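# Straighten a leaning stack of thin magnet blocks

## Task

Tidy the tilted pile of small, thin magnetic blocks so every block sits squarely aligned on the one beneath it, forming a neat vertical stack.

## Robot and tools

ROBOT. Two arms, left_arm and right_arm, each with six revolute joints (column order: waist, shoulder, elbow, wrist pitch, wrist yaw, wrist roll) plus a parallel gripper. Each base sits on a tilted plate, and both plates hang from one metal frame behind the arms. A plate and its half of the frame count as part of that arm for "too close" warnings. Calibrated bases: left_arm at (-0.016, +0.217, +0.081) m, right_arm at (+0.012, -0.361, +0.081) m.

FRAME. Every reported hand position and orientation uses one scene frame. Its origin is at table-top height, halfway between the nominal bases. +x points out over the table, +z points up, and left_arm is on the +y side (this is unrelated to which side of an image it appears on). end_effector_position is in metres and marks the spot between the finger pads, roughly 1 cm behind the tips. end_effector_quat_wxyz gives orientation. The fingers point along the gripper's +z and close along its y. Reported values can be a few cm off, worse at long reach.

ROW FORMAT. Every command row has 14 numbers in [-1, 1], even if only one arm moves: left_arm waist, shoulder, elbow, wrist pitch, wrist yaw, wrist roll, grip, then the same seven for right_arm. The six joint numbers are scaled offsets, not poses. They count from the "Joint targets" shown at the start of the action, never from the previous row. A value of 1.0 equals 1.202 rad (waist), 1.258 (shoulder), 1.3 (elbow), 2.073 (wrist pitch) and 2.022 (wrist yaw and roll); signs follow the Joint positions numbers. The grip number is absolute: +1 fully open, -1 closed. Joint ranges in rad: waist -2.618 to 3.054, shoulder 0.000 to 3.142, elbow 0.000 to 3.142, wrist pitch -1.571 to 1.571, wrist yaw -1.571 to 1.571, wrist roll -2.094 to 2.094. A call that pushes a joint more than 0.059 rad past its range is refused. A joint asked beyond its true end stops there, and the result may print "joint sent to its limit". On each step, a joint's target may lead its measured angle by at most 0.202 (waist), 0.258 (shoulder), 0.3 (elbow), 0.573 (wrist pitch) or 0.522 (yaw, roll) rad. If a target would put the hand more than 200 mm from where it is, that arm's targets are scaled back. To drop an arm's old target, or to stop it pressing on something, send 0 for its joints, or command back past its Joint positions.

TOOLS.
execute_actions: "actions" is a list holding at most one item. An empty list is a look: it returns every line plus pictures. {"rows": [[14 numbers], ...], "steps": n} runs up to 15 rows, one per control step of 1/30 s. steps is at most 15 and defaults to 15, and the last row repeats when rows run out. The result arrives 6 steps before the action ends, and those steps finish afterwards. An action needs at least 6 steps. {"steps": n} with no rows is a wait of up to 300 steps, counted from the previous result. "cameras" chooses which pictures come back: ["all"], [], or names. Pictures come only on a look or when you ask.
move: "target" is one 14-number row, or a list of up to 15 rows. All of them are offsets from the same Joint targets, not chained. The joints follow synchronized paths, so each hand traces a curve, with no collision avoidance. "speed" is in rad/s for the joint with the longest travel: 0.01 to 2, default 0.5, either one value or one per target. "blend" (rad) rounds the corners at intermediate targets; 0 stops at each. A path takes at least 0.5 s, and anything past 10 s stops short. Grip values of later targets are applied only once the arms come to rest there. The extra "move:" line reports done, off_target (more than 0.035 rad from target), moving, held or fault, along with limits=held and the worst joint error per arm. By default all cameras are returned.
wait: "seconds" from 0 to 10; nothing new is commanded.
zoom_image: "camera" (cam_head_left, cam_head_right, cam_left_wrist, cam_right_wrist) and "region" [x0, y0, x1, y1] in pixels, at most 504x504, from that camera's latest image.
read_manual: licence texts only.
finished_scene: "scene" = current scene number. This is final and cannot be undone, so call it only once the stack is square and stays that way untouched.

RESULTS. Joint positions are given per arm in rad, and the last entry is the finger gap in m (0.093 when open). Joint velocities are in rad/s and may read "within noise". Joint targets are the base for your next offsets. Joint torques are in N m, positive toward larger angles; joints 1 to 3 wrap at ±28. grip_measured uses the grip scale. The pads meet near -0.94, and each mm of object width adds about 0.0208. Commanding about 0.24 below the reading for a width gives a full-force grip. Thin blocks get less force, and a reading below -0.94 does not prove you are holding something. "joint command not followed" means the clearance check altered targets; it does not keep the two hands apart. Once the first robot call is made, the simulation keeps running while you think.

CAMERAS. cam_head_left and cam_head_right are fixed overhead views, and cam_left_wrist and cam_right_wrist ride on the hands. All are 672x504, with calibration given in the prompt. Wrist images may lag while the arm moves.

AVOID. Do not drop blocks or release them while they move. Avoid fast impacts, hard presses, and any contact between the two arms, which can end the attempt. Nothing may leave the table. Limit sustained stretching, holding or pushing against obstacles: a motor reaching 90 °C folds that arm away for good (MOTOR HOT warns at 75 °C). Brief external tugs or pushes on objects can happen. Prefer smooth, economical motion.

Each tool is called after "Request:" as name(argument=value, ...), one argument or row to a line, values as JSON.

## Session

Request:
execute_actions(
  actions=[],
)

Scene clock: 0.00 s of 6600.00 s.
left_arm: end_effector_position=(+0.1918, -0.1604, +0.2330) grip_measured=+1.000 end_effector_quat_wxyz=(+0.314, +0.032, +0.945, -0.080) | right_arm: end_effector_position=(+0.3369, -0.2861, +0.3272) grip_measured=+1.000 end_effector_quat_wxyz=(+0.393, +0.201, +0.895, +0.068)
Joint positions: left_arm=[-1.308 1.979 1.578 -0.89 -0.636 -1.12 0.093] | right_arm=[0.604 1.215 1.184 -0.817 0.561 0.774 0.093]
Joint velocities: within noise
Joint torques (N m): no reading
Motor temperatures (°C): left_arm=[30 47 45 46 32 29 34] | right_arm=[29 43 43 40 32 33 31]
Heat: left arm: 47 °C; right arm: 43 °C.
Joint targets: left_arm=[-1.309 1.963 1.591 -0.883 -0.639 -1.120] | right_arm=[0.604 1.212 1.193 -0.822 0.563 0.774]

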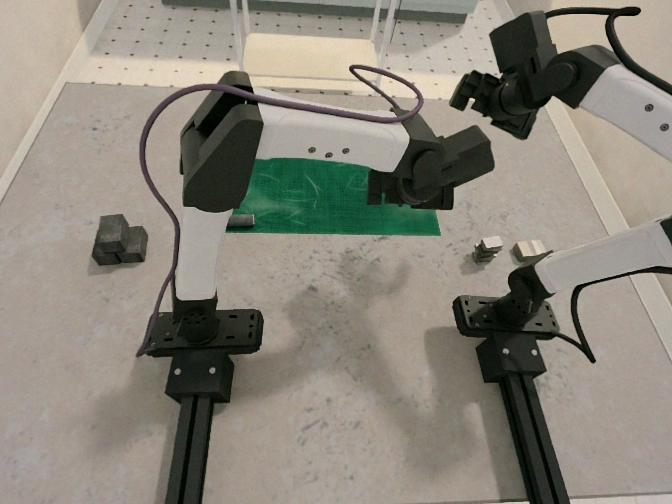

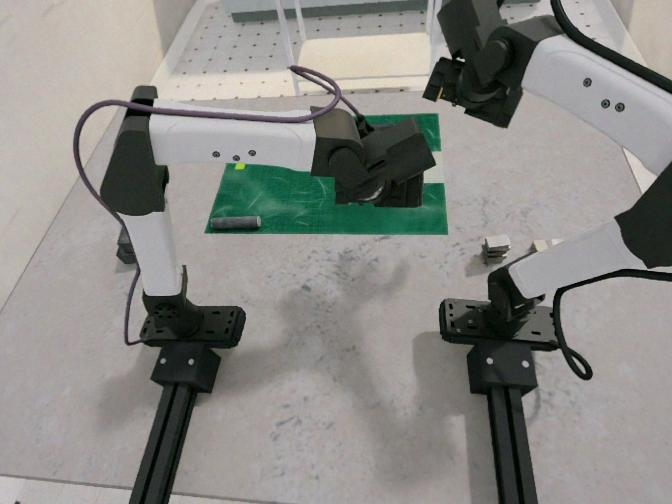

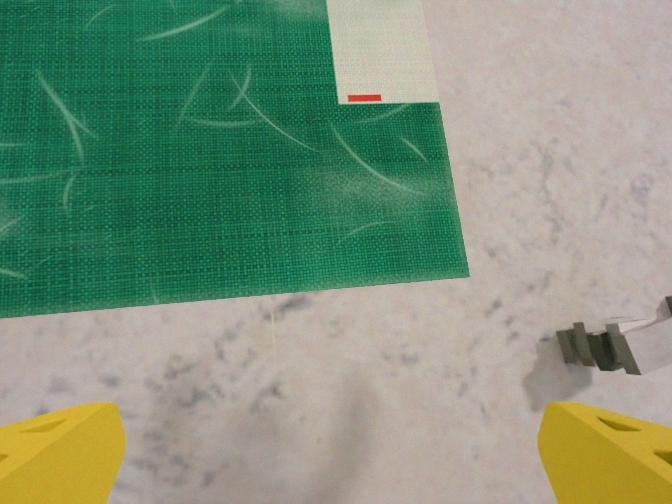

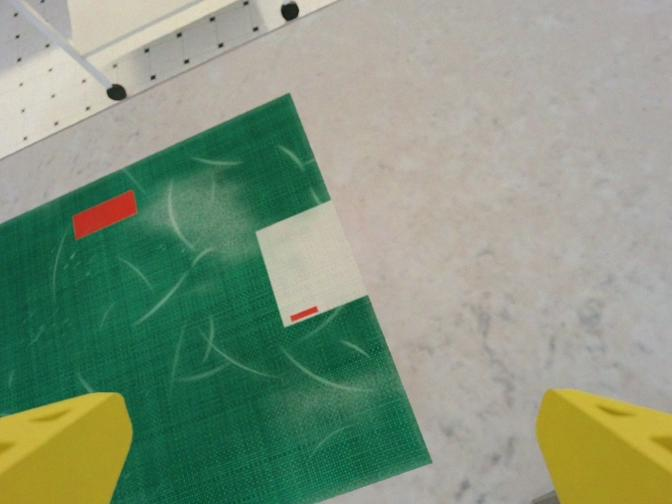

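Request:
zoom_image(
  camera="cam_head_left",
  region=[440, 210, 580, 300],
)

Request:
zoom_image(
  camera="cam_head_right",
  region=[440, 210, 580, 300],
)

Request:
zoom_image(
  camera="cam_left_wrist",
  region=[472, 250, 672, 420],
)

Request:
zoom_image(
  camera="cam_head_left",
  region=[70, 190, 270, 290],
)

Scaled by 3.600 from the camera's 672x504 image, which has a finer 960x720 frame.

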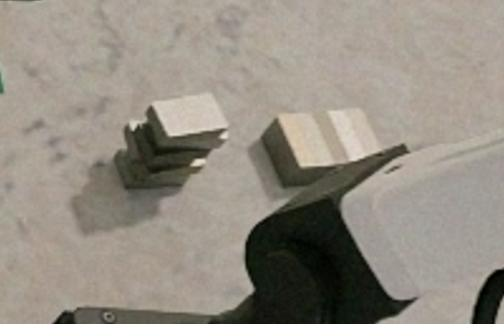

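Scaled by 3.600 from the camera's 672x504 image, which has a finer 960x720 frame.

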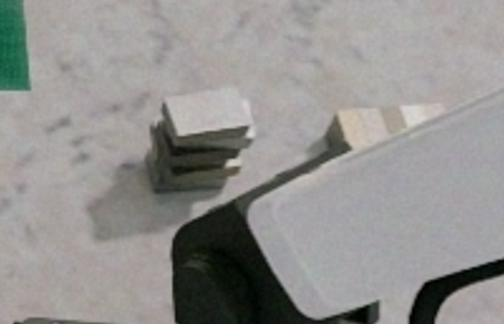

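Scaled by 2.520 from the camera's 672x504 image, which has a finer 960x720 frame.

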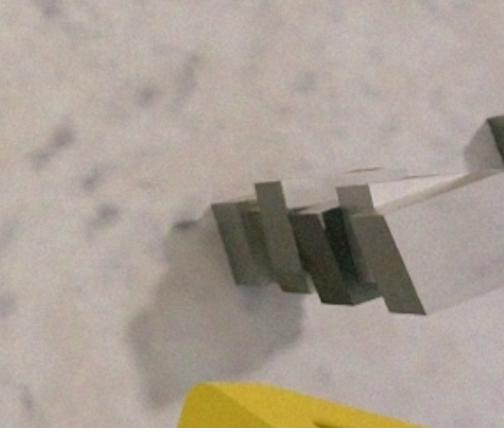

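Scaled by 2.520 from the camera's 672x504 image, which has a finer 960x720 frame.

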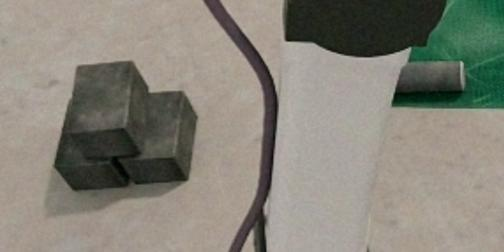

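Request:
move(
  target=[0, 0, 0, 0.1447, 0, 0, 1, -0.5196, -0.0297, -0.3356, -0.1341, -0.2156, 0.2849, 1],
  speed=0.6,
)

Scene clock: 8.57 s of 6600.00 s.
left_arm: end_effector_position=(+0.2062, -0.2092, +0.2627) grip_measured=+1.000 end_effector_quat_wxyz=(+0.348, -0.019, +0.915, -0.203) | right_arm: end_effector_position=(+0.2036, -0.3948, +0.1394) grip_measured=+1.000 end_effector_quat_wxyz=(+0.013, +0.629, +0.778, +0.004)
Joint positions: left_arm=[-1.308 1.979 1.578 -0.608 -0.636 -1.12 0.093] | right_arm=[-0.013 1.192 0.765 -1.068 0.137 1.342 0.093]
Joint torques (N m): left_arm=[-0.94 -11.1 8.32 1.36 -0.34 -0.01] | right_arm=[-0.57 -3.88 4.42 0.03 0.06 0.04]
Joint targets: left_arm=[-1.309 1.963 1.591 -0.583 -0.639 -1.120] | right_arm=[-0.021 1.175 0.756 -1.100 0.127 1.350]
Kept back: nothing.
move: done
camera_calibration:
cam_left_wrist: T_world_to_cam=[[-0.0947223, -0.902768, 0.419568, -0.282885], [-0.952422, -0.040463, -0.302083, 0.309472], [0.289688, -0.42822, -0.855984, 0.159191], [0, 0, 0, 1]]
cam_right_wrist: T_world_to_cam=[[-0.979825, -0.198823, -0.0203135, 0.122894], [-0.189569, 0.892377, 0.409545, 0.37289], [-0.0632998, 0.405133, -0.912064, 0.379088], [0, 0, 0, 1]]

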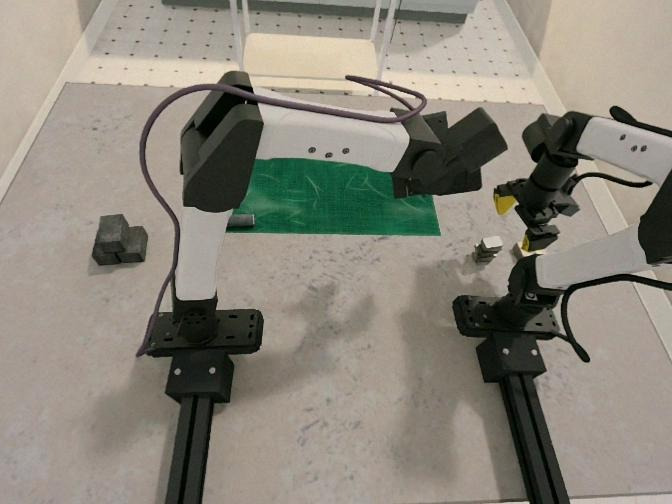

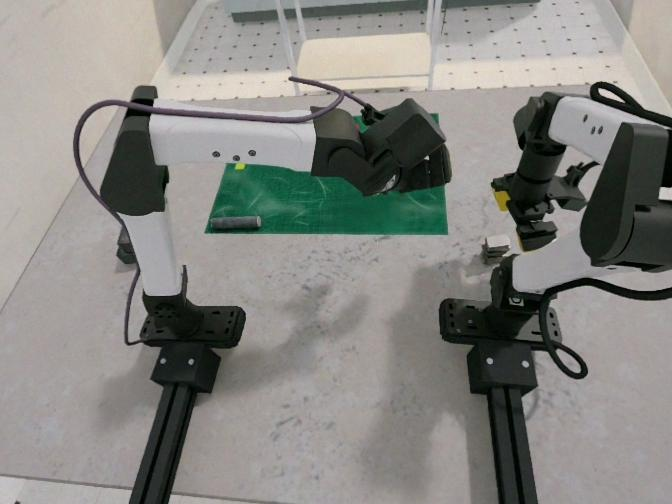

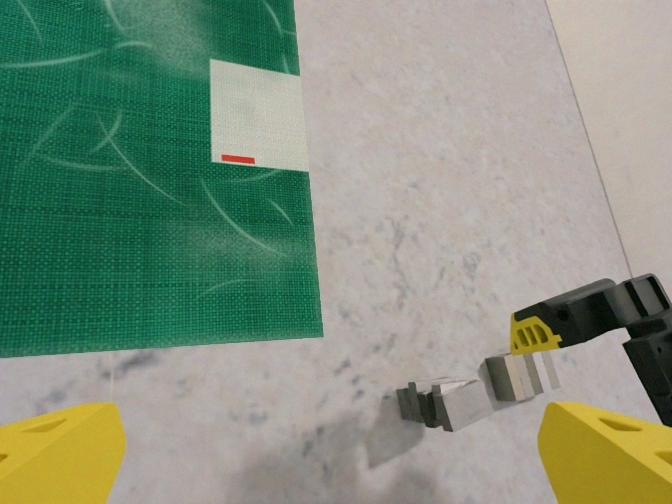

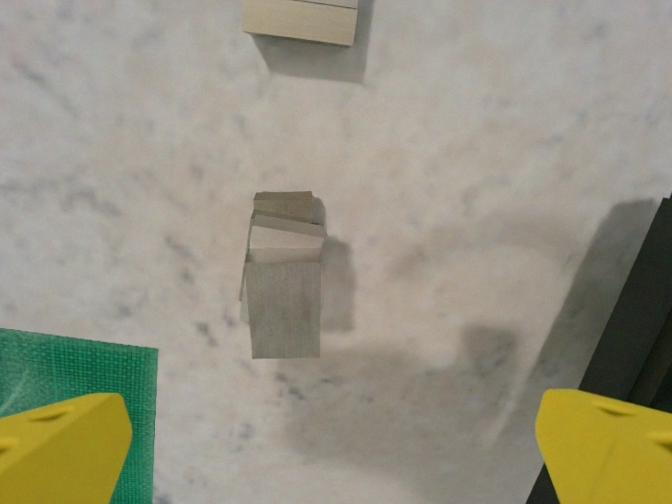

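Request:
zoom_image(
  camera="cam_right_wrist",
  region=[200, 160, 380, 380],
)

Request:
zoom_image(
  camera="cam_left_wrist",
  region=[370, 340, 580, 480],
)

Request:
zoom_image(
  camera="cam_head_left",
  region=[450, 215, 560, 285],
)

Request:
zoom_image(
  camera="cam_head_right",
  region=[450, 215, 560, 285],
)

Scaled by 2.291 from the camera's 672x504 image, which has a finer 960x720 frame.

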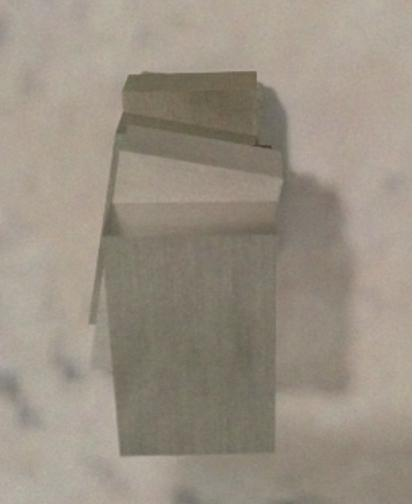

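Scaled by 2.400 from the camera's 672x504 image, which has a finer 960x720 frame.

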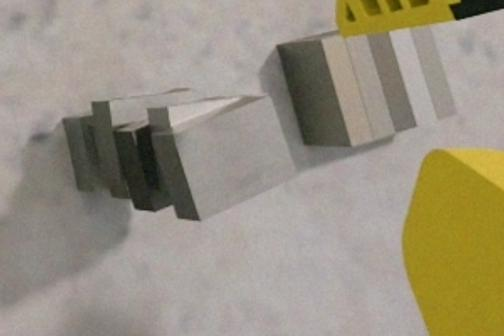

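Scaled by 4.582 from the camera's 672x504 image, which has a finer 960x720 frame.

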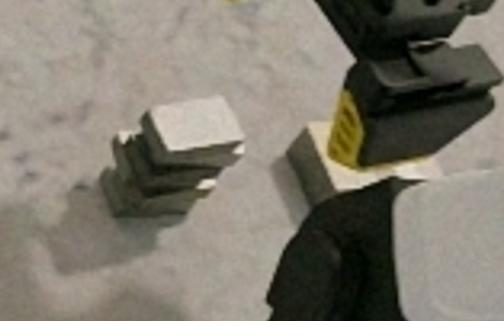

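Scaled by 4.582 from the camera's 672x504 image, which has a finer 960x720 frame.

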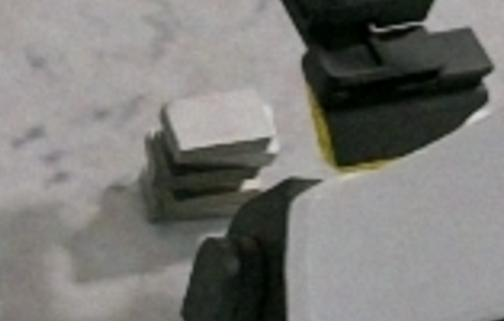

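Request:
zoom_image(
  camera="cam_left_wrist",
  region=[390, 365, 500, 445],
)

Request:
zoom_image(
  camera="cam_right_wrist",
  region=[230, 180, 340, 260],
)

Request:
zoom_image(
  camera="cam_head_left",
  region=[465, 230, 515, 270],
)

Request:
zoom_image(
  camera="cam_head_right",
  region=[475, 230, 525, 270],
)

Scaled by 4.582 from the camera's 672x504 image, which has a finer 960x720 frame.

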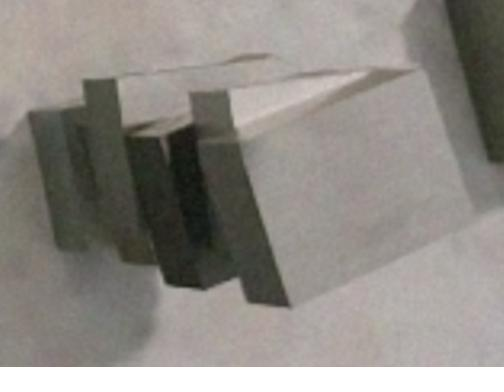

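Scaled by 4.582 from the camera's 672x504 image, which has a finer 960x720 frame.

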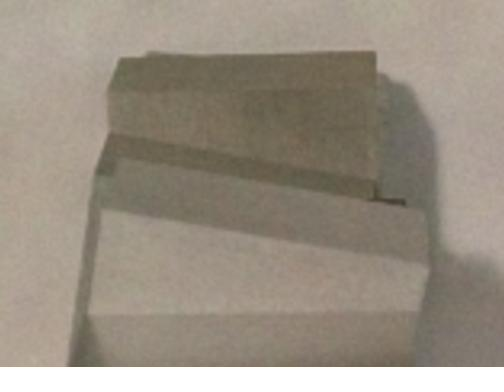

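Scaled by 10.080 from the camera's 672x504 image, which has a finer 960x720 frame.

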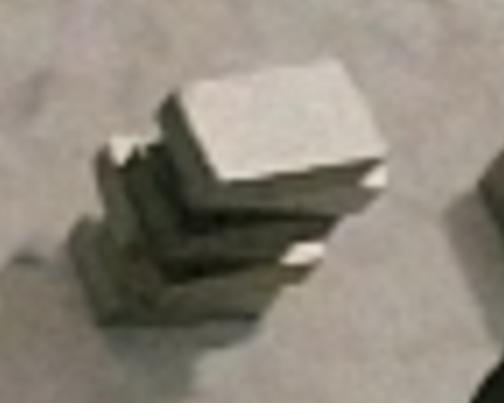

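Scaled by 10.080 from the camera's 672x504 image, which has a finer 960x720 frame.

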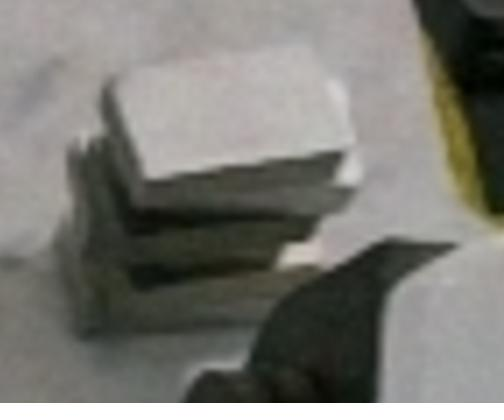

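Request:
move(
  target=[0.3694, 0.2257, -0.5702, 0.7308, 0.618, 0.727, 1, 0.0711, 0.1722, -0.0325, 0.1163, 0, 0.0663, 0.6],
  speed=0.6,
)

Scene clock: 20.43 s of 6600.00 s.
left_arm: end_effector_position=(+0.2122, -0.2113, +0.1178) grip_measured=+1.000 end_effector_quat_wxyz=(+0.431, +0.557, +0.565, -0.429) | right_arm: end_effector_position=(+0.2274, -0.3751, +0.0991) grip_measured=+0.602 end_effector_quat_wxyz=(+0.005, +0.653, +0.757, +0.001)
Joint positions: left_arm=[-0.87 2.236 0.856 0.903 0.597 0.336 0.093] | right_arm=[0.055 1.38 0.726 -0.865 0.136 1.476 0.074]
Joint torques (N m): left_arm=[-0.92 -8.43 3.93 1.81 0.41 0.1] | right_arm=[1.46 -2.51 3.7 0.49 0.08 0.03]
Motor temperatures (°C): left_arm=[30 53 47 48 32 29 33] | right_arm=[29 43 44 40 32 32 31]
Heat: left arm: 53 °C; right arm: 44 °C.
Joint targets: left_arm=[-0.864 2.247 0.850 0.932 0.610 0.350] | right_arm=[0.064 1.391 0.714 -0.859 0.127 1.484]
Kept back: nothing.
move: done
camera_calibration:
cam_left_wrist: T_world_to_cam=[[-0.999162, 0.0000741602, 0.040932, 0.203842], [-0.0320699, 0.619986, -0.783958, 0.272268], [-0.0254354, -0.784613, -0.619464, -0.00380634], [0, 0, 0, 1]]
cam_right_wrist: T_world_to_cam=[[-0.990696, -0.135962, -0.00592123, 0.173936], [-0.125986, 0.899815, 0.417684, 0.363822], [-0.0514613, 0.414544, -0.908573, 0.336372], [0, 0, 0, 1]]

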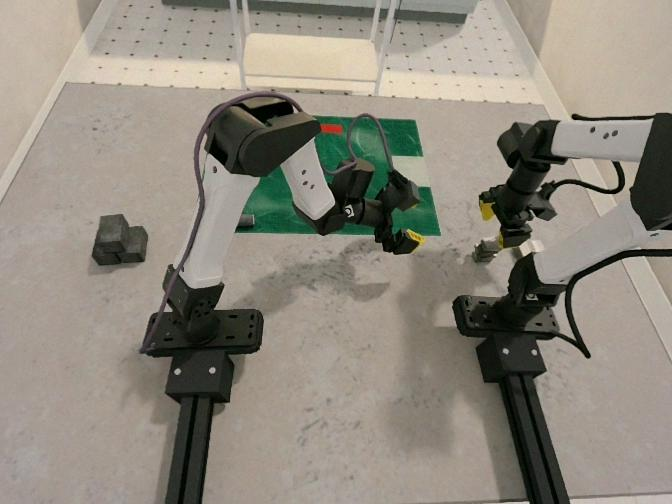

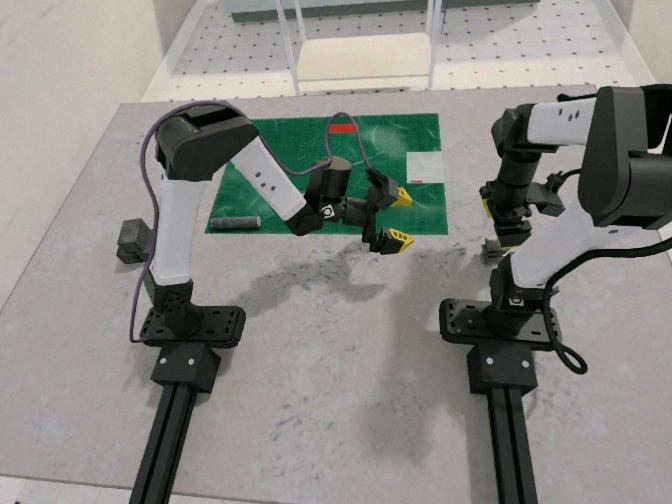

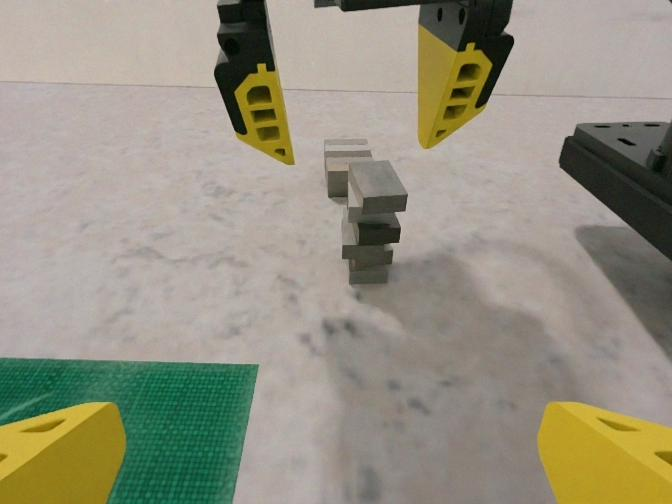

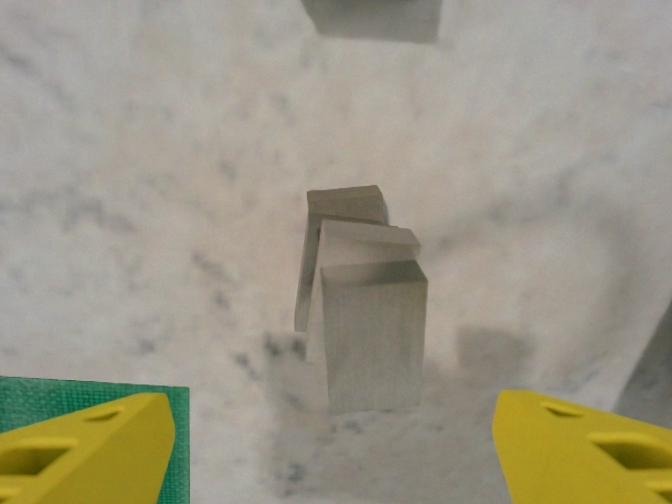

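Request:
zoom_image(
  camera="cam_left_wrist",
  region=[300, 120, 440, 300],
)

Request:
zoom_image(
  camera="cam_right_wrist",
  region=[270, 170, 450, 430],
)

Scaled by 2.800 from the camera's 672x504 image, which has a finer 960x720 frame.

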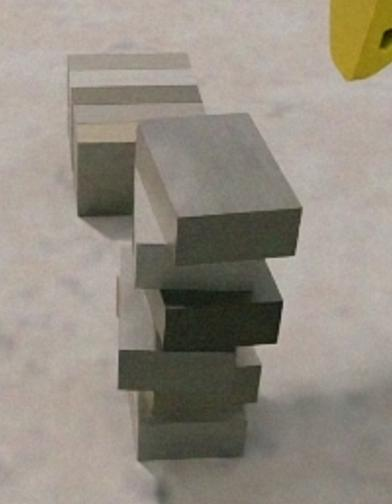

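Scaled by 1.938 from the camera's 672x504 image, which has a finer 960x720 frame.

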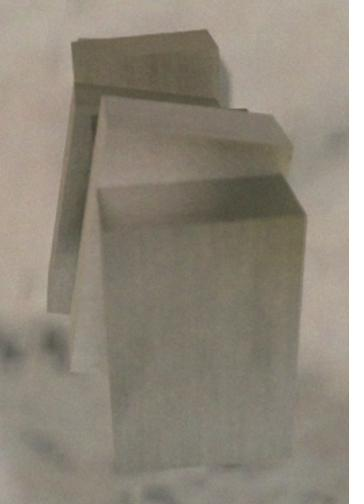

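Request:
zoom_image(
  camera="cam_left_wrist",
  region=[200, 0, 540, 180],
)

Scaled by 1.482 from the camera's 672x504 image, which has a finer 960x720 frame.

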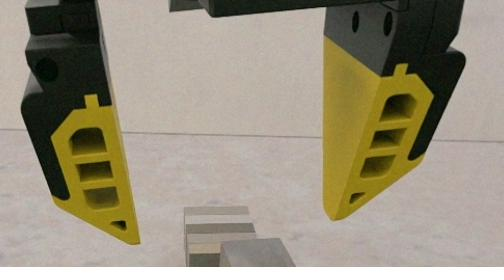

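Request:
zoom_image(
  camera="cam_right_wrist",
  region=[290, 175, 400, 255],
)

Request:
zoom_image(
  camera="cam_left_wrist",
  region=[335, 235, 405, 290],
)

Request:
zoom_image(
  camera="cam_right_wrist",
  region=[280, 230, 360, 420],
)

Scaled by 4.582 from the camera's 672x504 image, which has a finer 960x720 frame.

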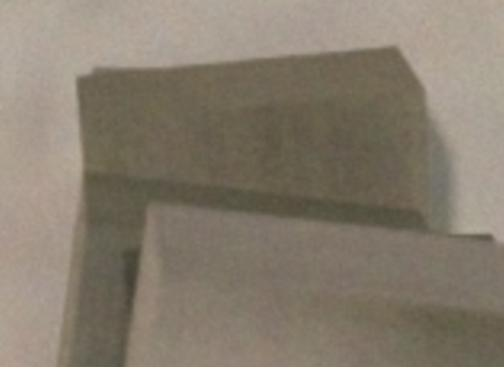

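Scaled by 7.200 from the camera's 672x504 image, which has a finer 960x720 frame.

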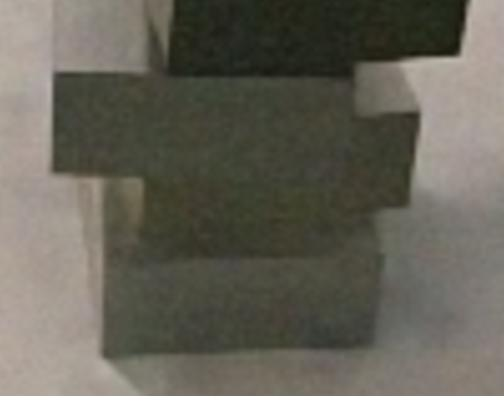

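Scaled by 2.653 from the camera's 672x504 image, which has a finer 960x720 frame.

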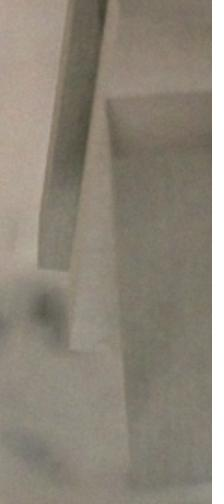

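Request:
move(
  target=[
    [0,0,0,0,0,0,1,-0.0291,0.0024,-0.0469,0.0280,-0.0025,0.0104,0.6],
    [0,0,0,0,0,0,1,-0.0566,0.1256,-0.1331,0.1587,-0.0025,-0.0138,0.6],
  ],
  speed=0.3,
  blend=0.03,
)

Scene clock: 30.30 s of 6600.00 s.
left_arm: end_effector_position=(+0.2121, -0.2113, +0.1179) grip_measured=+1.000 end_effector_quat_wxyz=(+0.432, +0.557, +0.565, -0.429) | right_arm: end_effector_position=(+0.2178, -0.3767, +0.0333) grip_measured=+0.602 end_effector_quat_wxyz=(+0.000, +0.667, +0.745, -0.002)
Joint positions: left_arm=[-0.87 2.236 0.856 0.904 0.598 0.336 0.093] | right_arm=[0.005 1.539 0.551 -0.537 0.131 1.463 0.074]
Joint torques (N m): left_arm=[-0.69 -8.44 3.96 1.82 0.4 0.11] | right_arm=[-0.24 -2.93 2.96 0.43 0.08 -0.07]
Joint targets: left_arm=[-0.864 2.247 0.850 0.931 0.610 0.350] | right_arm=[-0.003 1.549 0.541 -0.530 0.122 1.456]
Kept back: nothing.
move: done
camera_calibration:
cam_left_wrist: T_world_to_cam=[[-0.999203, 0.000908465, 0.0399046, 0.204075], [-0.0307674, 0.619353, -0.78451, 0.272101], [-0.0254278, -0.785112, -0.618831, -0.0039127], [0, 0, 0, 1]]
cam_right_wrist: T_world_to_cam=[[-0.994947, -0.100287, 0.00486241, 0.177833], [-0.08895, 0.902868, 0.420615, 0.384494], [-0.0465722, 0.418057, -0.907226, 0.276904], [0, 0, 0, 1]]

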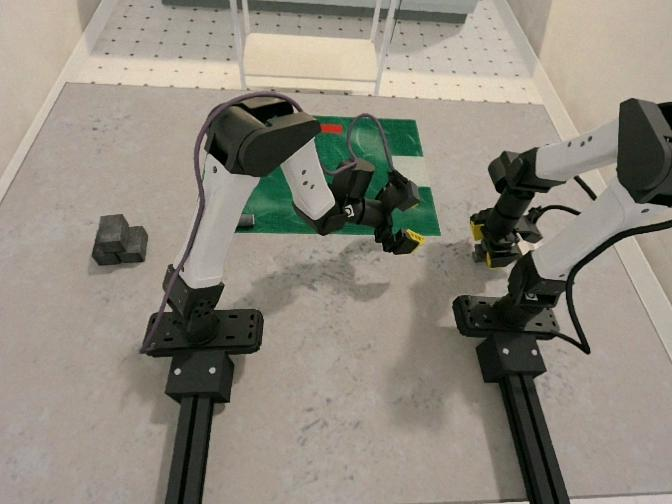

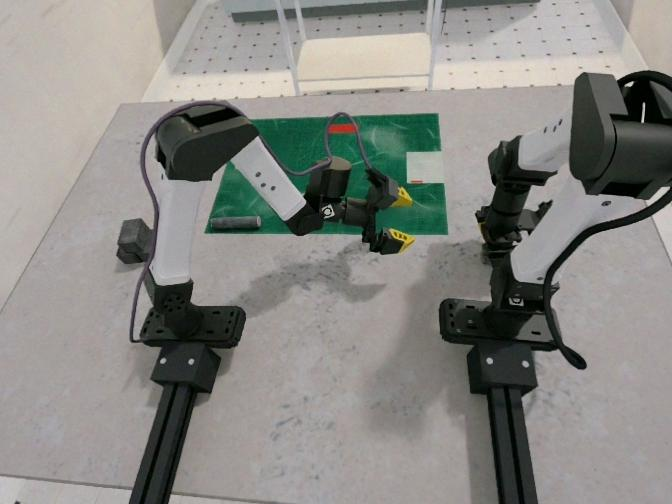

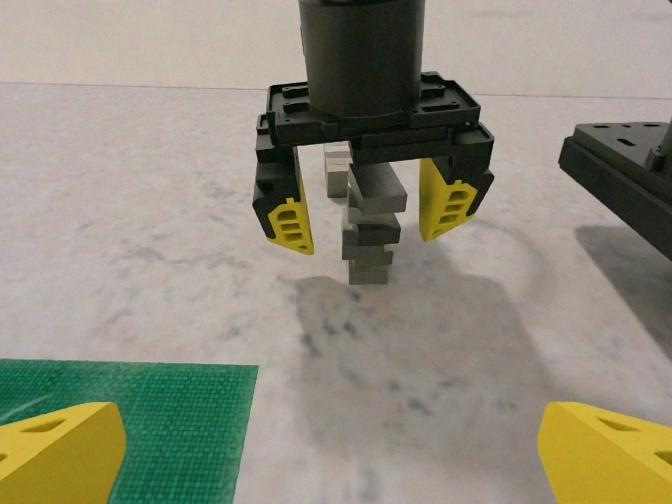

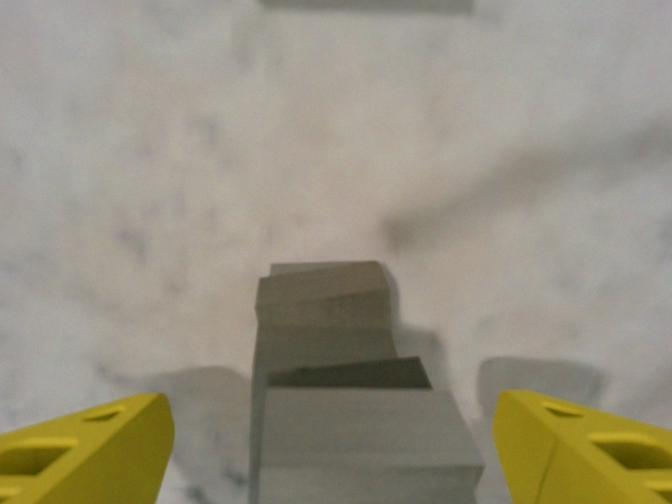

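Request:
zoom_image(
  camera="cam_left_wrist",
  region=[240, 80, 500, 300],
)

Request:
zoom_image(
  camera="cam_right_wrist",
  region=[230, 240, 510, 504],
)

Scaled by 1.938 from the camera's 672x504 image, which has a finer 960x720 frame.

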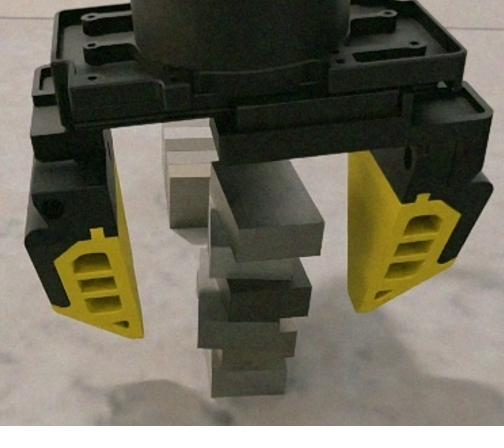

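Scaled by 1.800 from the camera's 672x504 image, which has a finer 960x720 frame.

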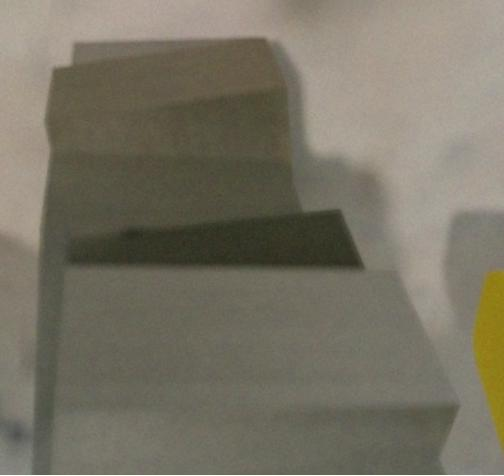

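Request:
zoom_image(
  camera="cam_left_wrist",
  region=[300, 120, 440, 300],
)

Request:
zoom_image(
  camera="cam_right_wrist",
  region=[180, 340, 504, 504],
)

Scaled by 2.800 from the camera's 672x504 image, which has a finer 960x720 frame.

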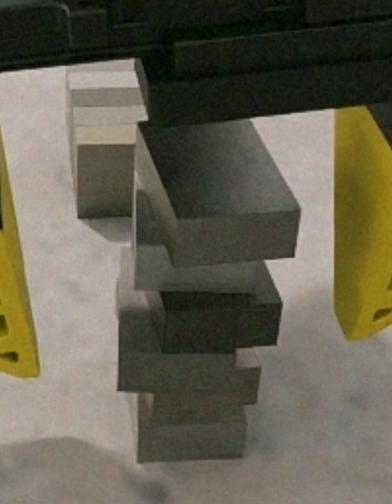

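Scaled by 1.556 from the camera's 672x504 image, which has a finer 960x720 frame.

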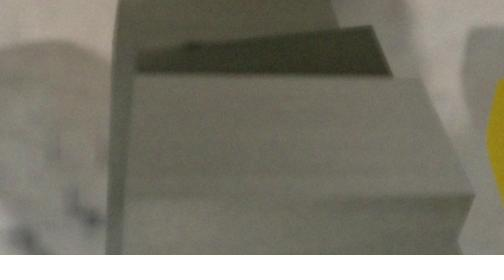

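Request:
move(
  target=[0,0,0,0,0,0,1,-0.005,-0.0267,-0.0592,0.0646,0,-0.0064,0.6],
  speed=0.2,
)

Request:
zoom_image(
  camera="cam_left_wrist",
  region=[240, 80, 500, 300],
)

Request:
zoom_image(
  camera="cam_left_wrist",
  region=[300, 120, 440, 300],
)

Scene clock: 39.20 s of 6600.00 s.
left_arm: end_effector_position=(+0.2121, -0.2113, +0.1180) grip_measured=+1.000 end_effector_quat_wxyz=(+0.432, +0.557, +0.565, -0.429) | right_arm: end_effector_position=(+0.2170, -0.3762, +0.0206) grip_measured=+0.602 end_effector_quat_wxyz=(+0.021, +0.667, +0.745, +0.017)
Joint positions: left_arm=[-0.87 2.236 0.856 0.905 0.598 0.336 0.093] | right_arm=[-0.001 1.539 0.474 -0.403 0.131 1.45 0.074]
Joint torques (N m): left_arm=[-0.76 -8.39 4 1.82 0.4 0.09] | right_arm=[-0.32 -5.5 2.55 0.57 0.11 -0.11]
Joint targets: left_arm=[-0.864 2.247 0.850 0.932 0.610 0.350] | right_arm=[-0.010 1.516 0.464 -0.396 0.122 1.443]
Kept back: nothing.
move: done
camera_calibration:
cam_left_wrist: T_world_to_cam=[[-0.999213, 0.000874445, 0.039667, 0.204122], [-0.0306094, 0.61912, -0.784699, 0.272112], [-0.0252448, -0.785296, -0.618606, -0.00398579], [0, 0, 0, 1]]
cam_right_wrist: T_world_to_cam=[[-0.993715, -0.0999684, -0.0503735, 0.178152], [-0.111871, 0.902996, 0.414828, 0.394522], [0.00401733, 0.417856, -0.908504, 0.254164], [0, 0, 0, 1]]

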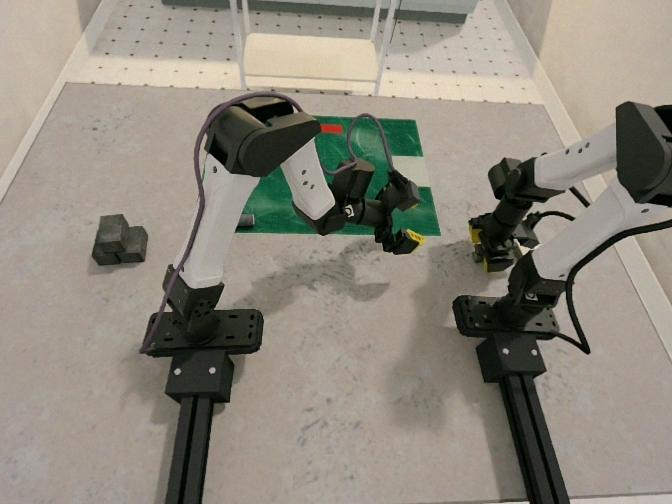

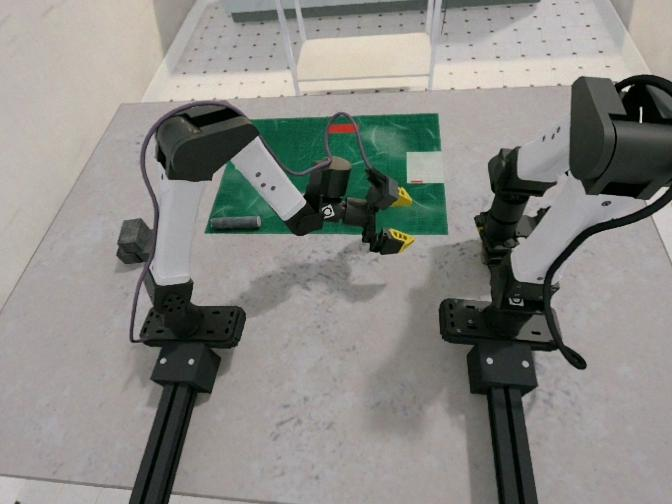

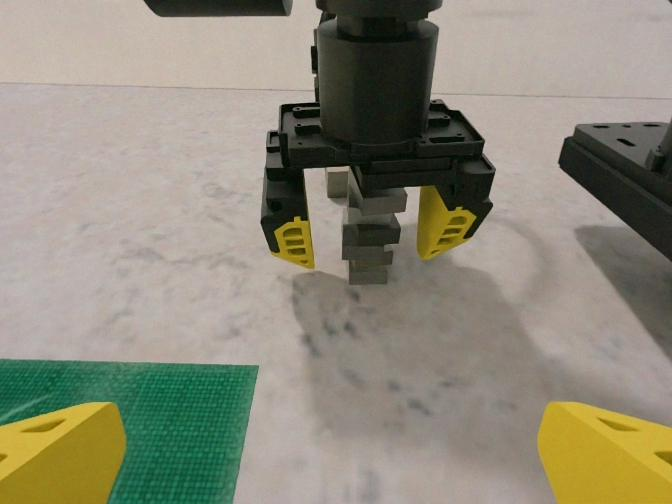

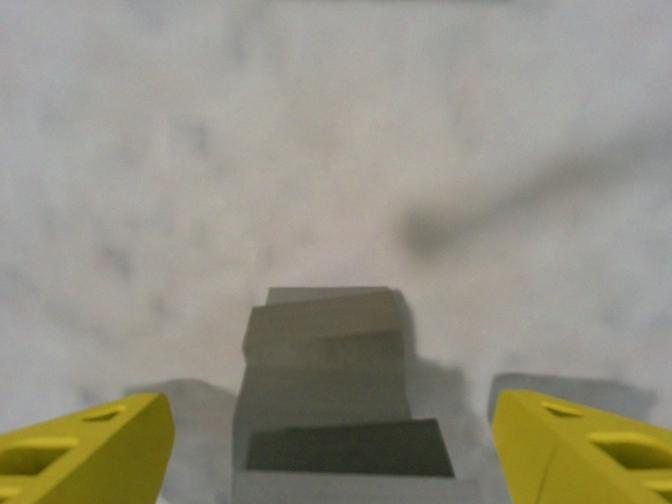

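Scaled by 1.938 from the camera's 672x504 image, which has a finer 960x720 frame.

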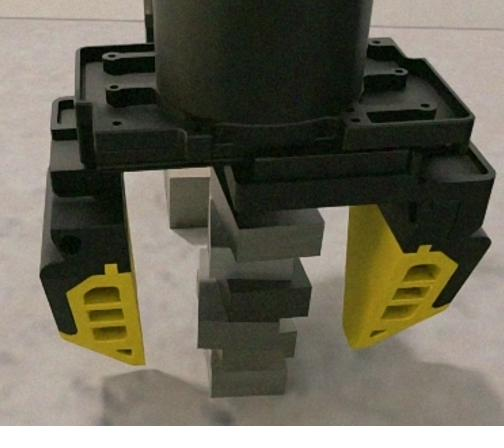

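Scaled by 2.800 from the camera's 672x504 image, which has a finer 960x720 frame.

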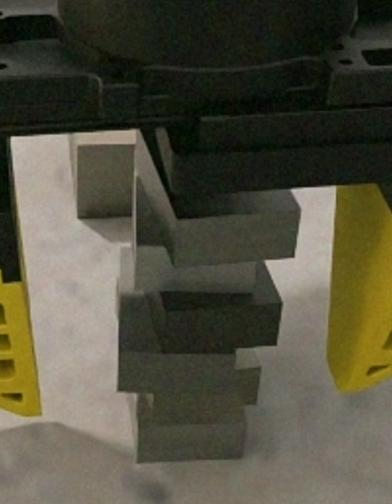

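Request:
move(
  target=[0,0,0,0,0,0,1,-0.0042,0.0111,-0.0169,0.0222,0,-0.0035,0.6],
  speed=0.1,
)

Request:
zoom_image(
  camera="cam_left_wrist",
  region=[240, 80, 500, 300],
)

Request:
zoom_image(
  camera="cam_left_wrist",
  region=[300, 120, 440, 300],
)

Scene clock: 41.57 s of 6600.00 s.
left_arm: end_effector_position=(+0.2121, -0.2113, +0.1180) grip_measured=+1.000 end_effector_quat_wxyz=(+0.432, +0.557, +0.565, -0.429) | right_arm: end_effector_position=(+0.2186, -0.3769, +0.0175) grip_measured=+0.602 end_effector_quat_wxyz=(+0.030, +0.667, +0.744, +0.024)
Joint positions: left_arm=[-0.87 2.236 0.856 0.905 0.598 0.336 0.093] | right_arm=[-0.006 1.539 0.453 -0.357 0.131 1.443 0.074]
Joint torques (N m): left_arm=[-0.73 -8.32 3.99 1.81 0.42 0.1] | right_arm=[-0.34 -4.31 2.55 0.63 0.07 -0.07]
Joint targets: left_arm=[-0.864 2.247 0.850 0.932 0.610 0.350] | right_arm=[-0.015 1.530 0.442 -0.350 0.122 1.436]
Kept back: nothing.
move: done
camera_calibration:
cam_left_wrist: T_world_to_cam=[[-0.999213, 0.000874445, 0.039667, 0.204122], [-0.0306094, 0.61912, -0.784699, 0.272112], [-0.0252448, -0.785296, -0.618606, -0.00398579], [0, 0, 0, 1]]
cam_right_wrist: T_world_to_cam=[[-0.99237, -0.0988562, -0.0736879, 0.18004], [-0.120545, 0.90347, 0.411353, 0.39872], [0.02591, 0.417097, -0.908493, 0.246514], [0, 0, 0, 1]]

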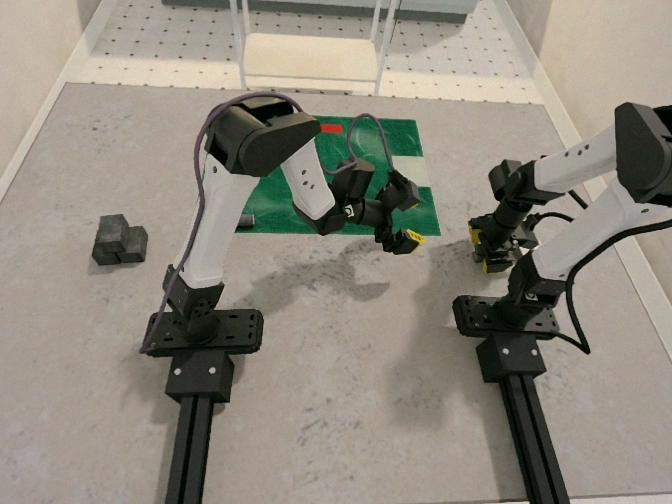

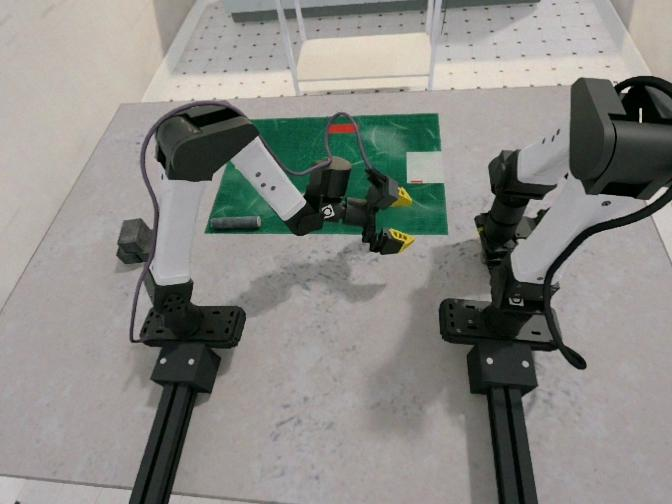

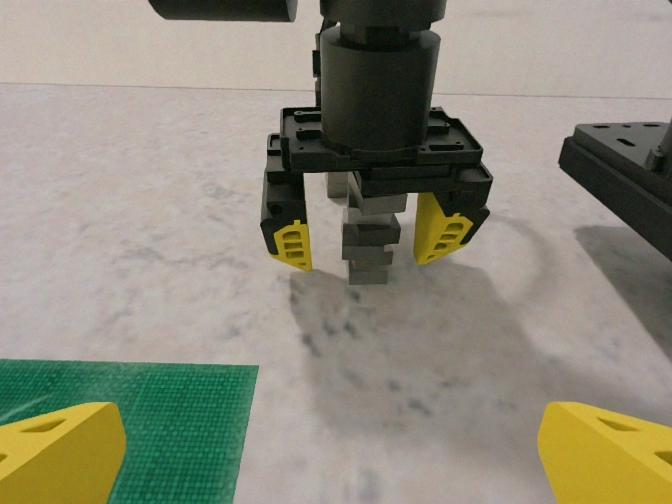

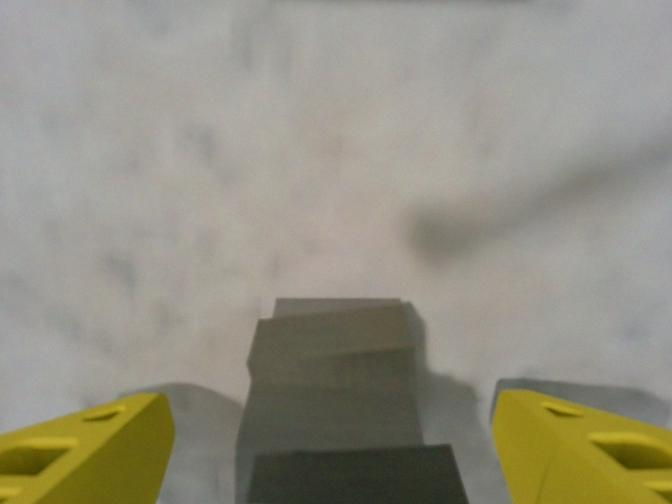

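Scaled by 1.938 from the camera's 672x504 image, which has a finer 960x720 frame.

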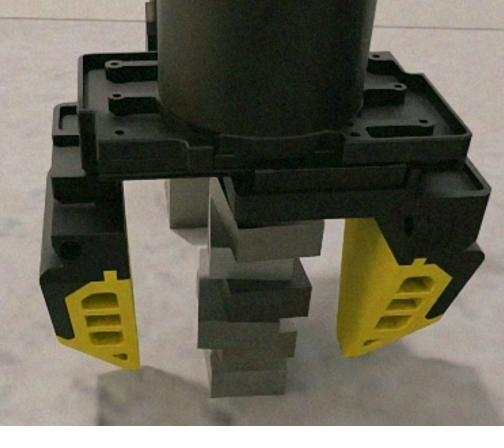

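Scaled by 2.800 from the camera's 672x504 image, which has a finer 960x720 frame.

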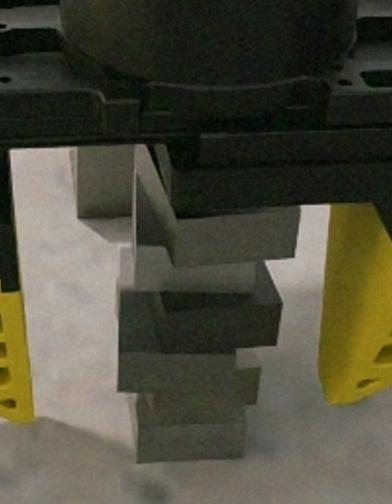

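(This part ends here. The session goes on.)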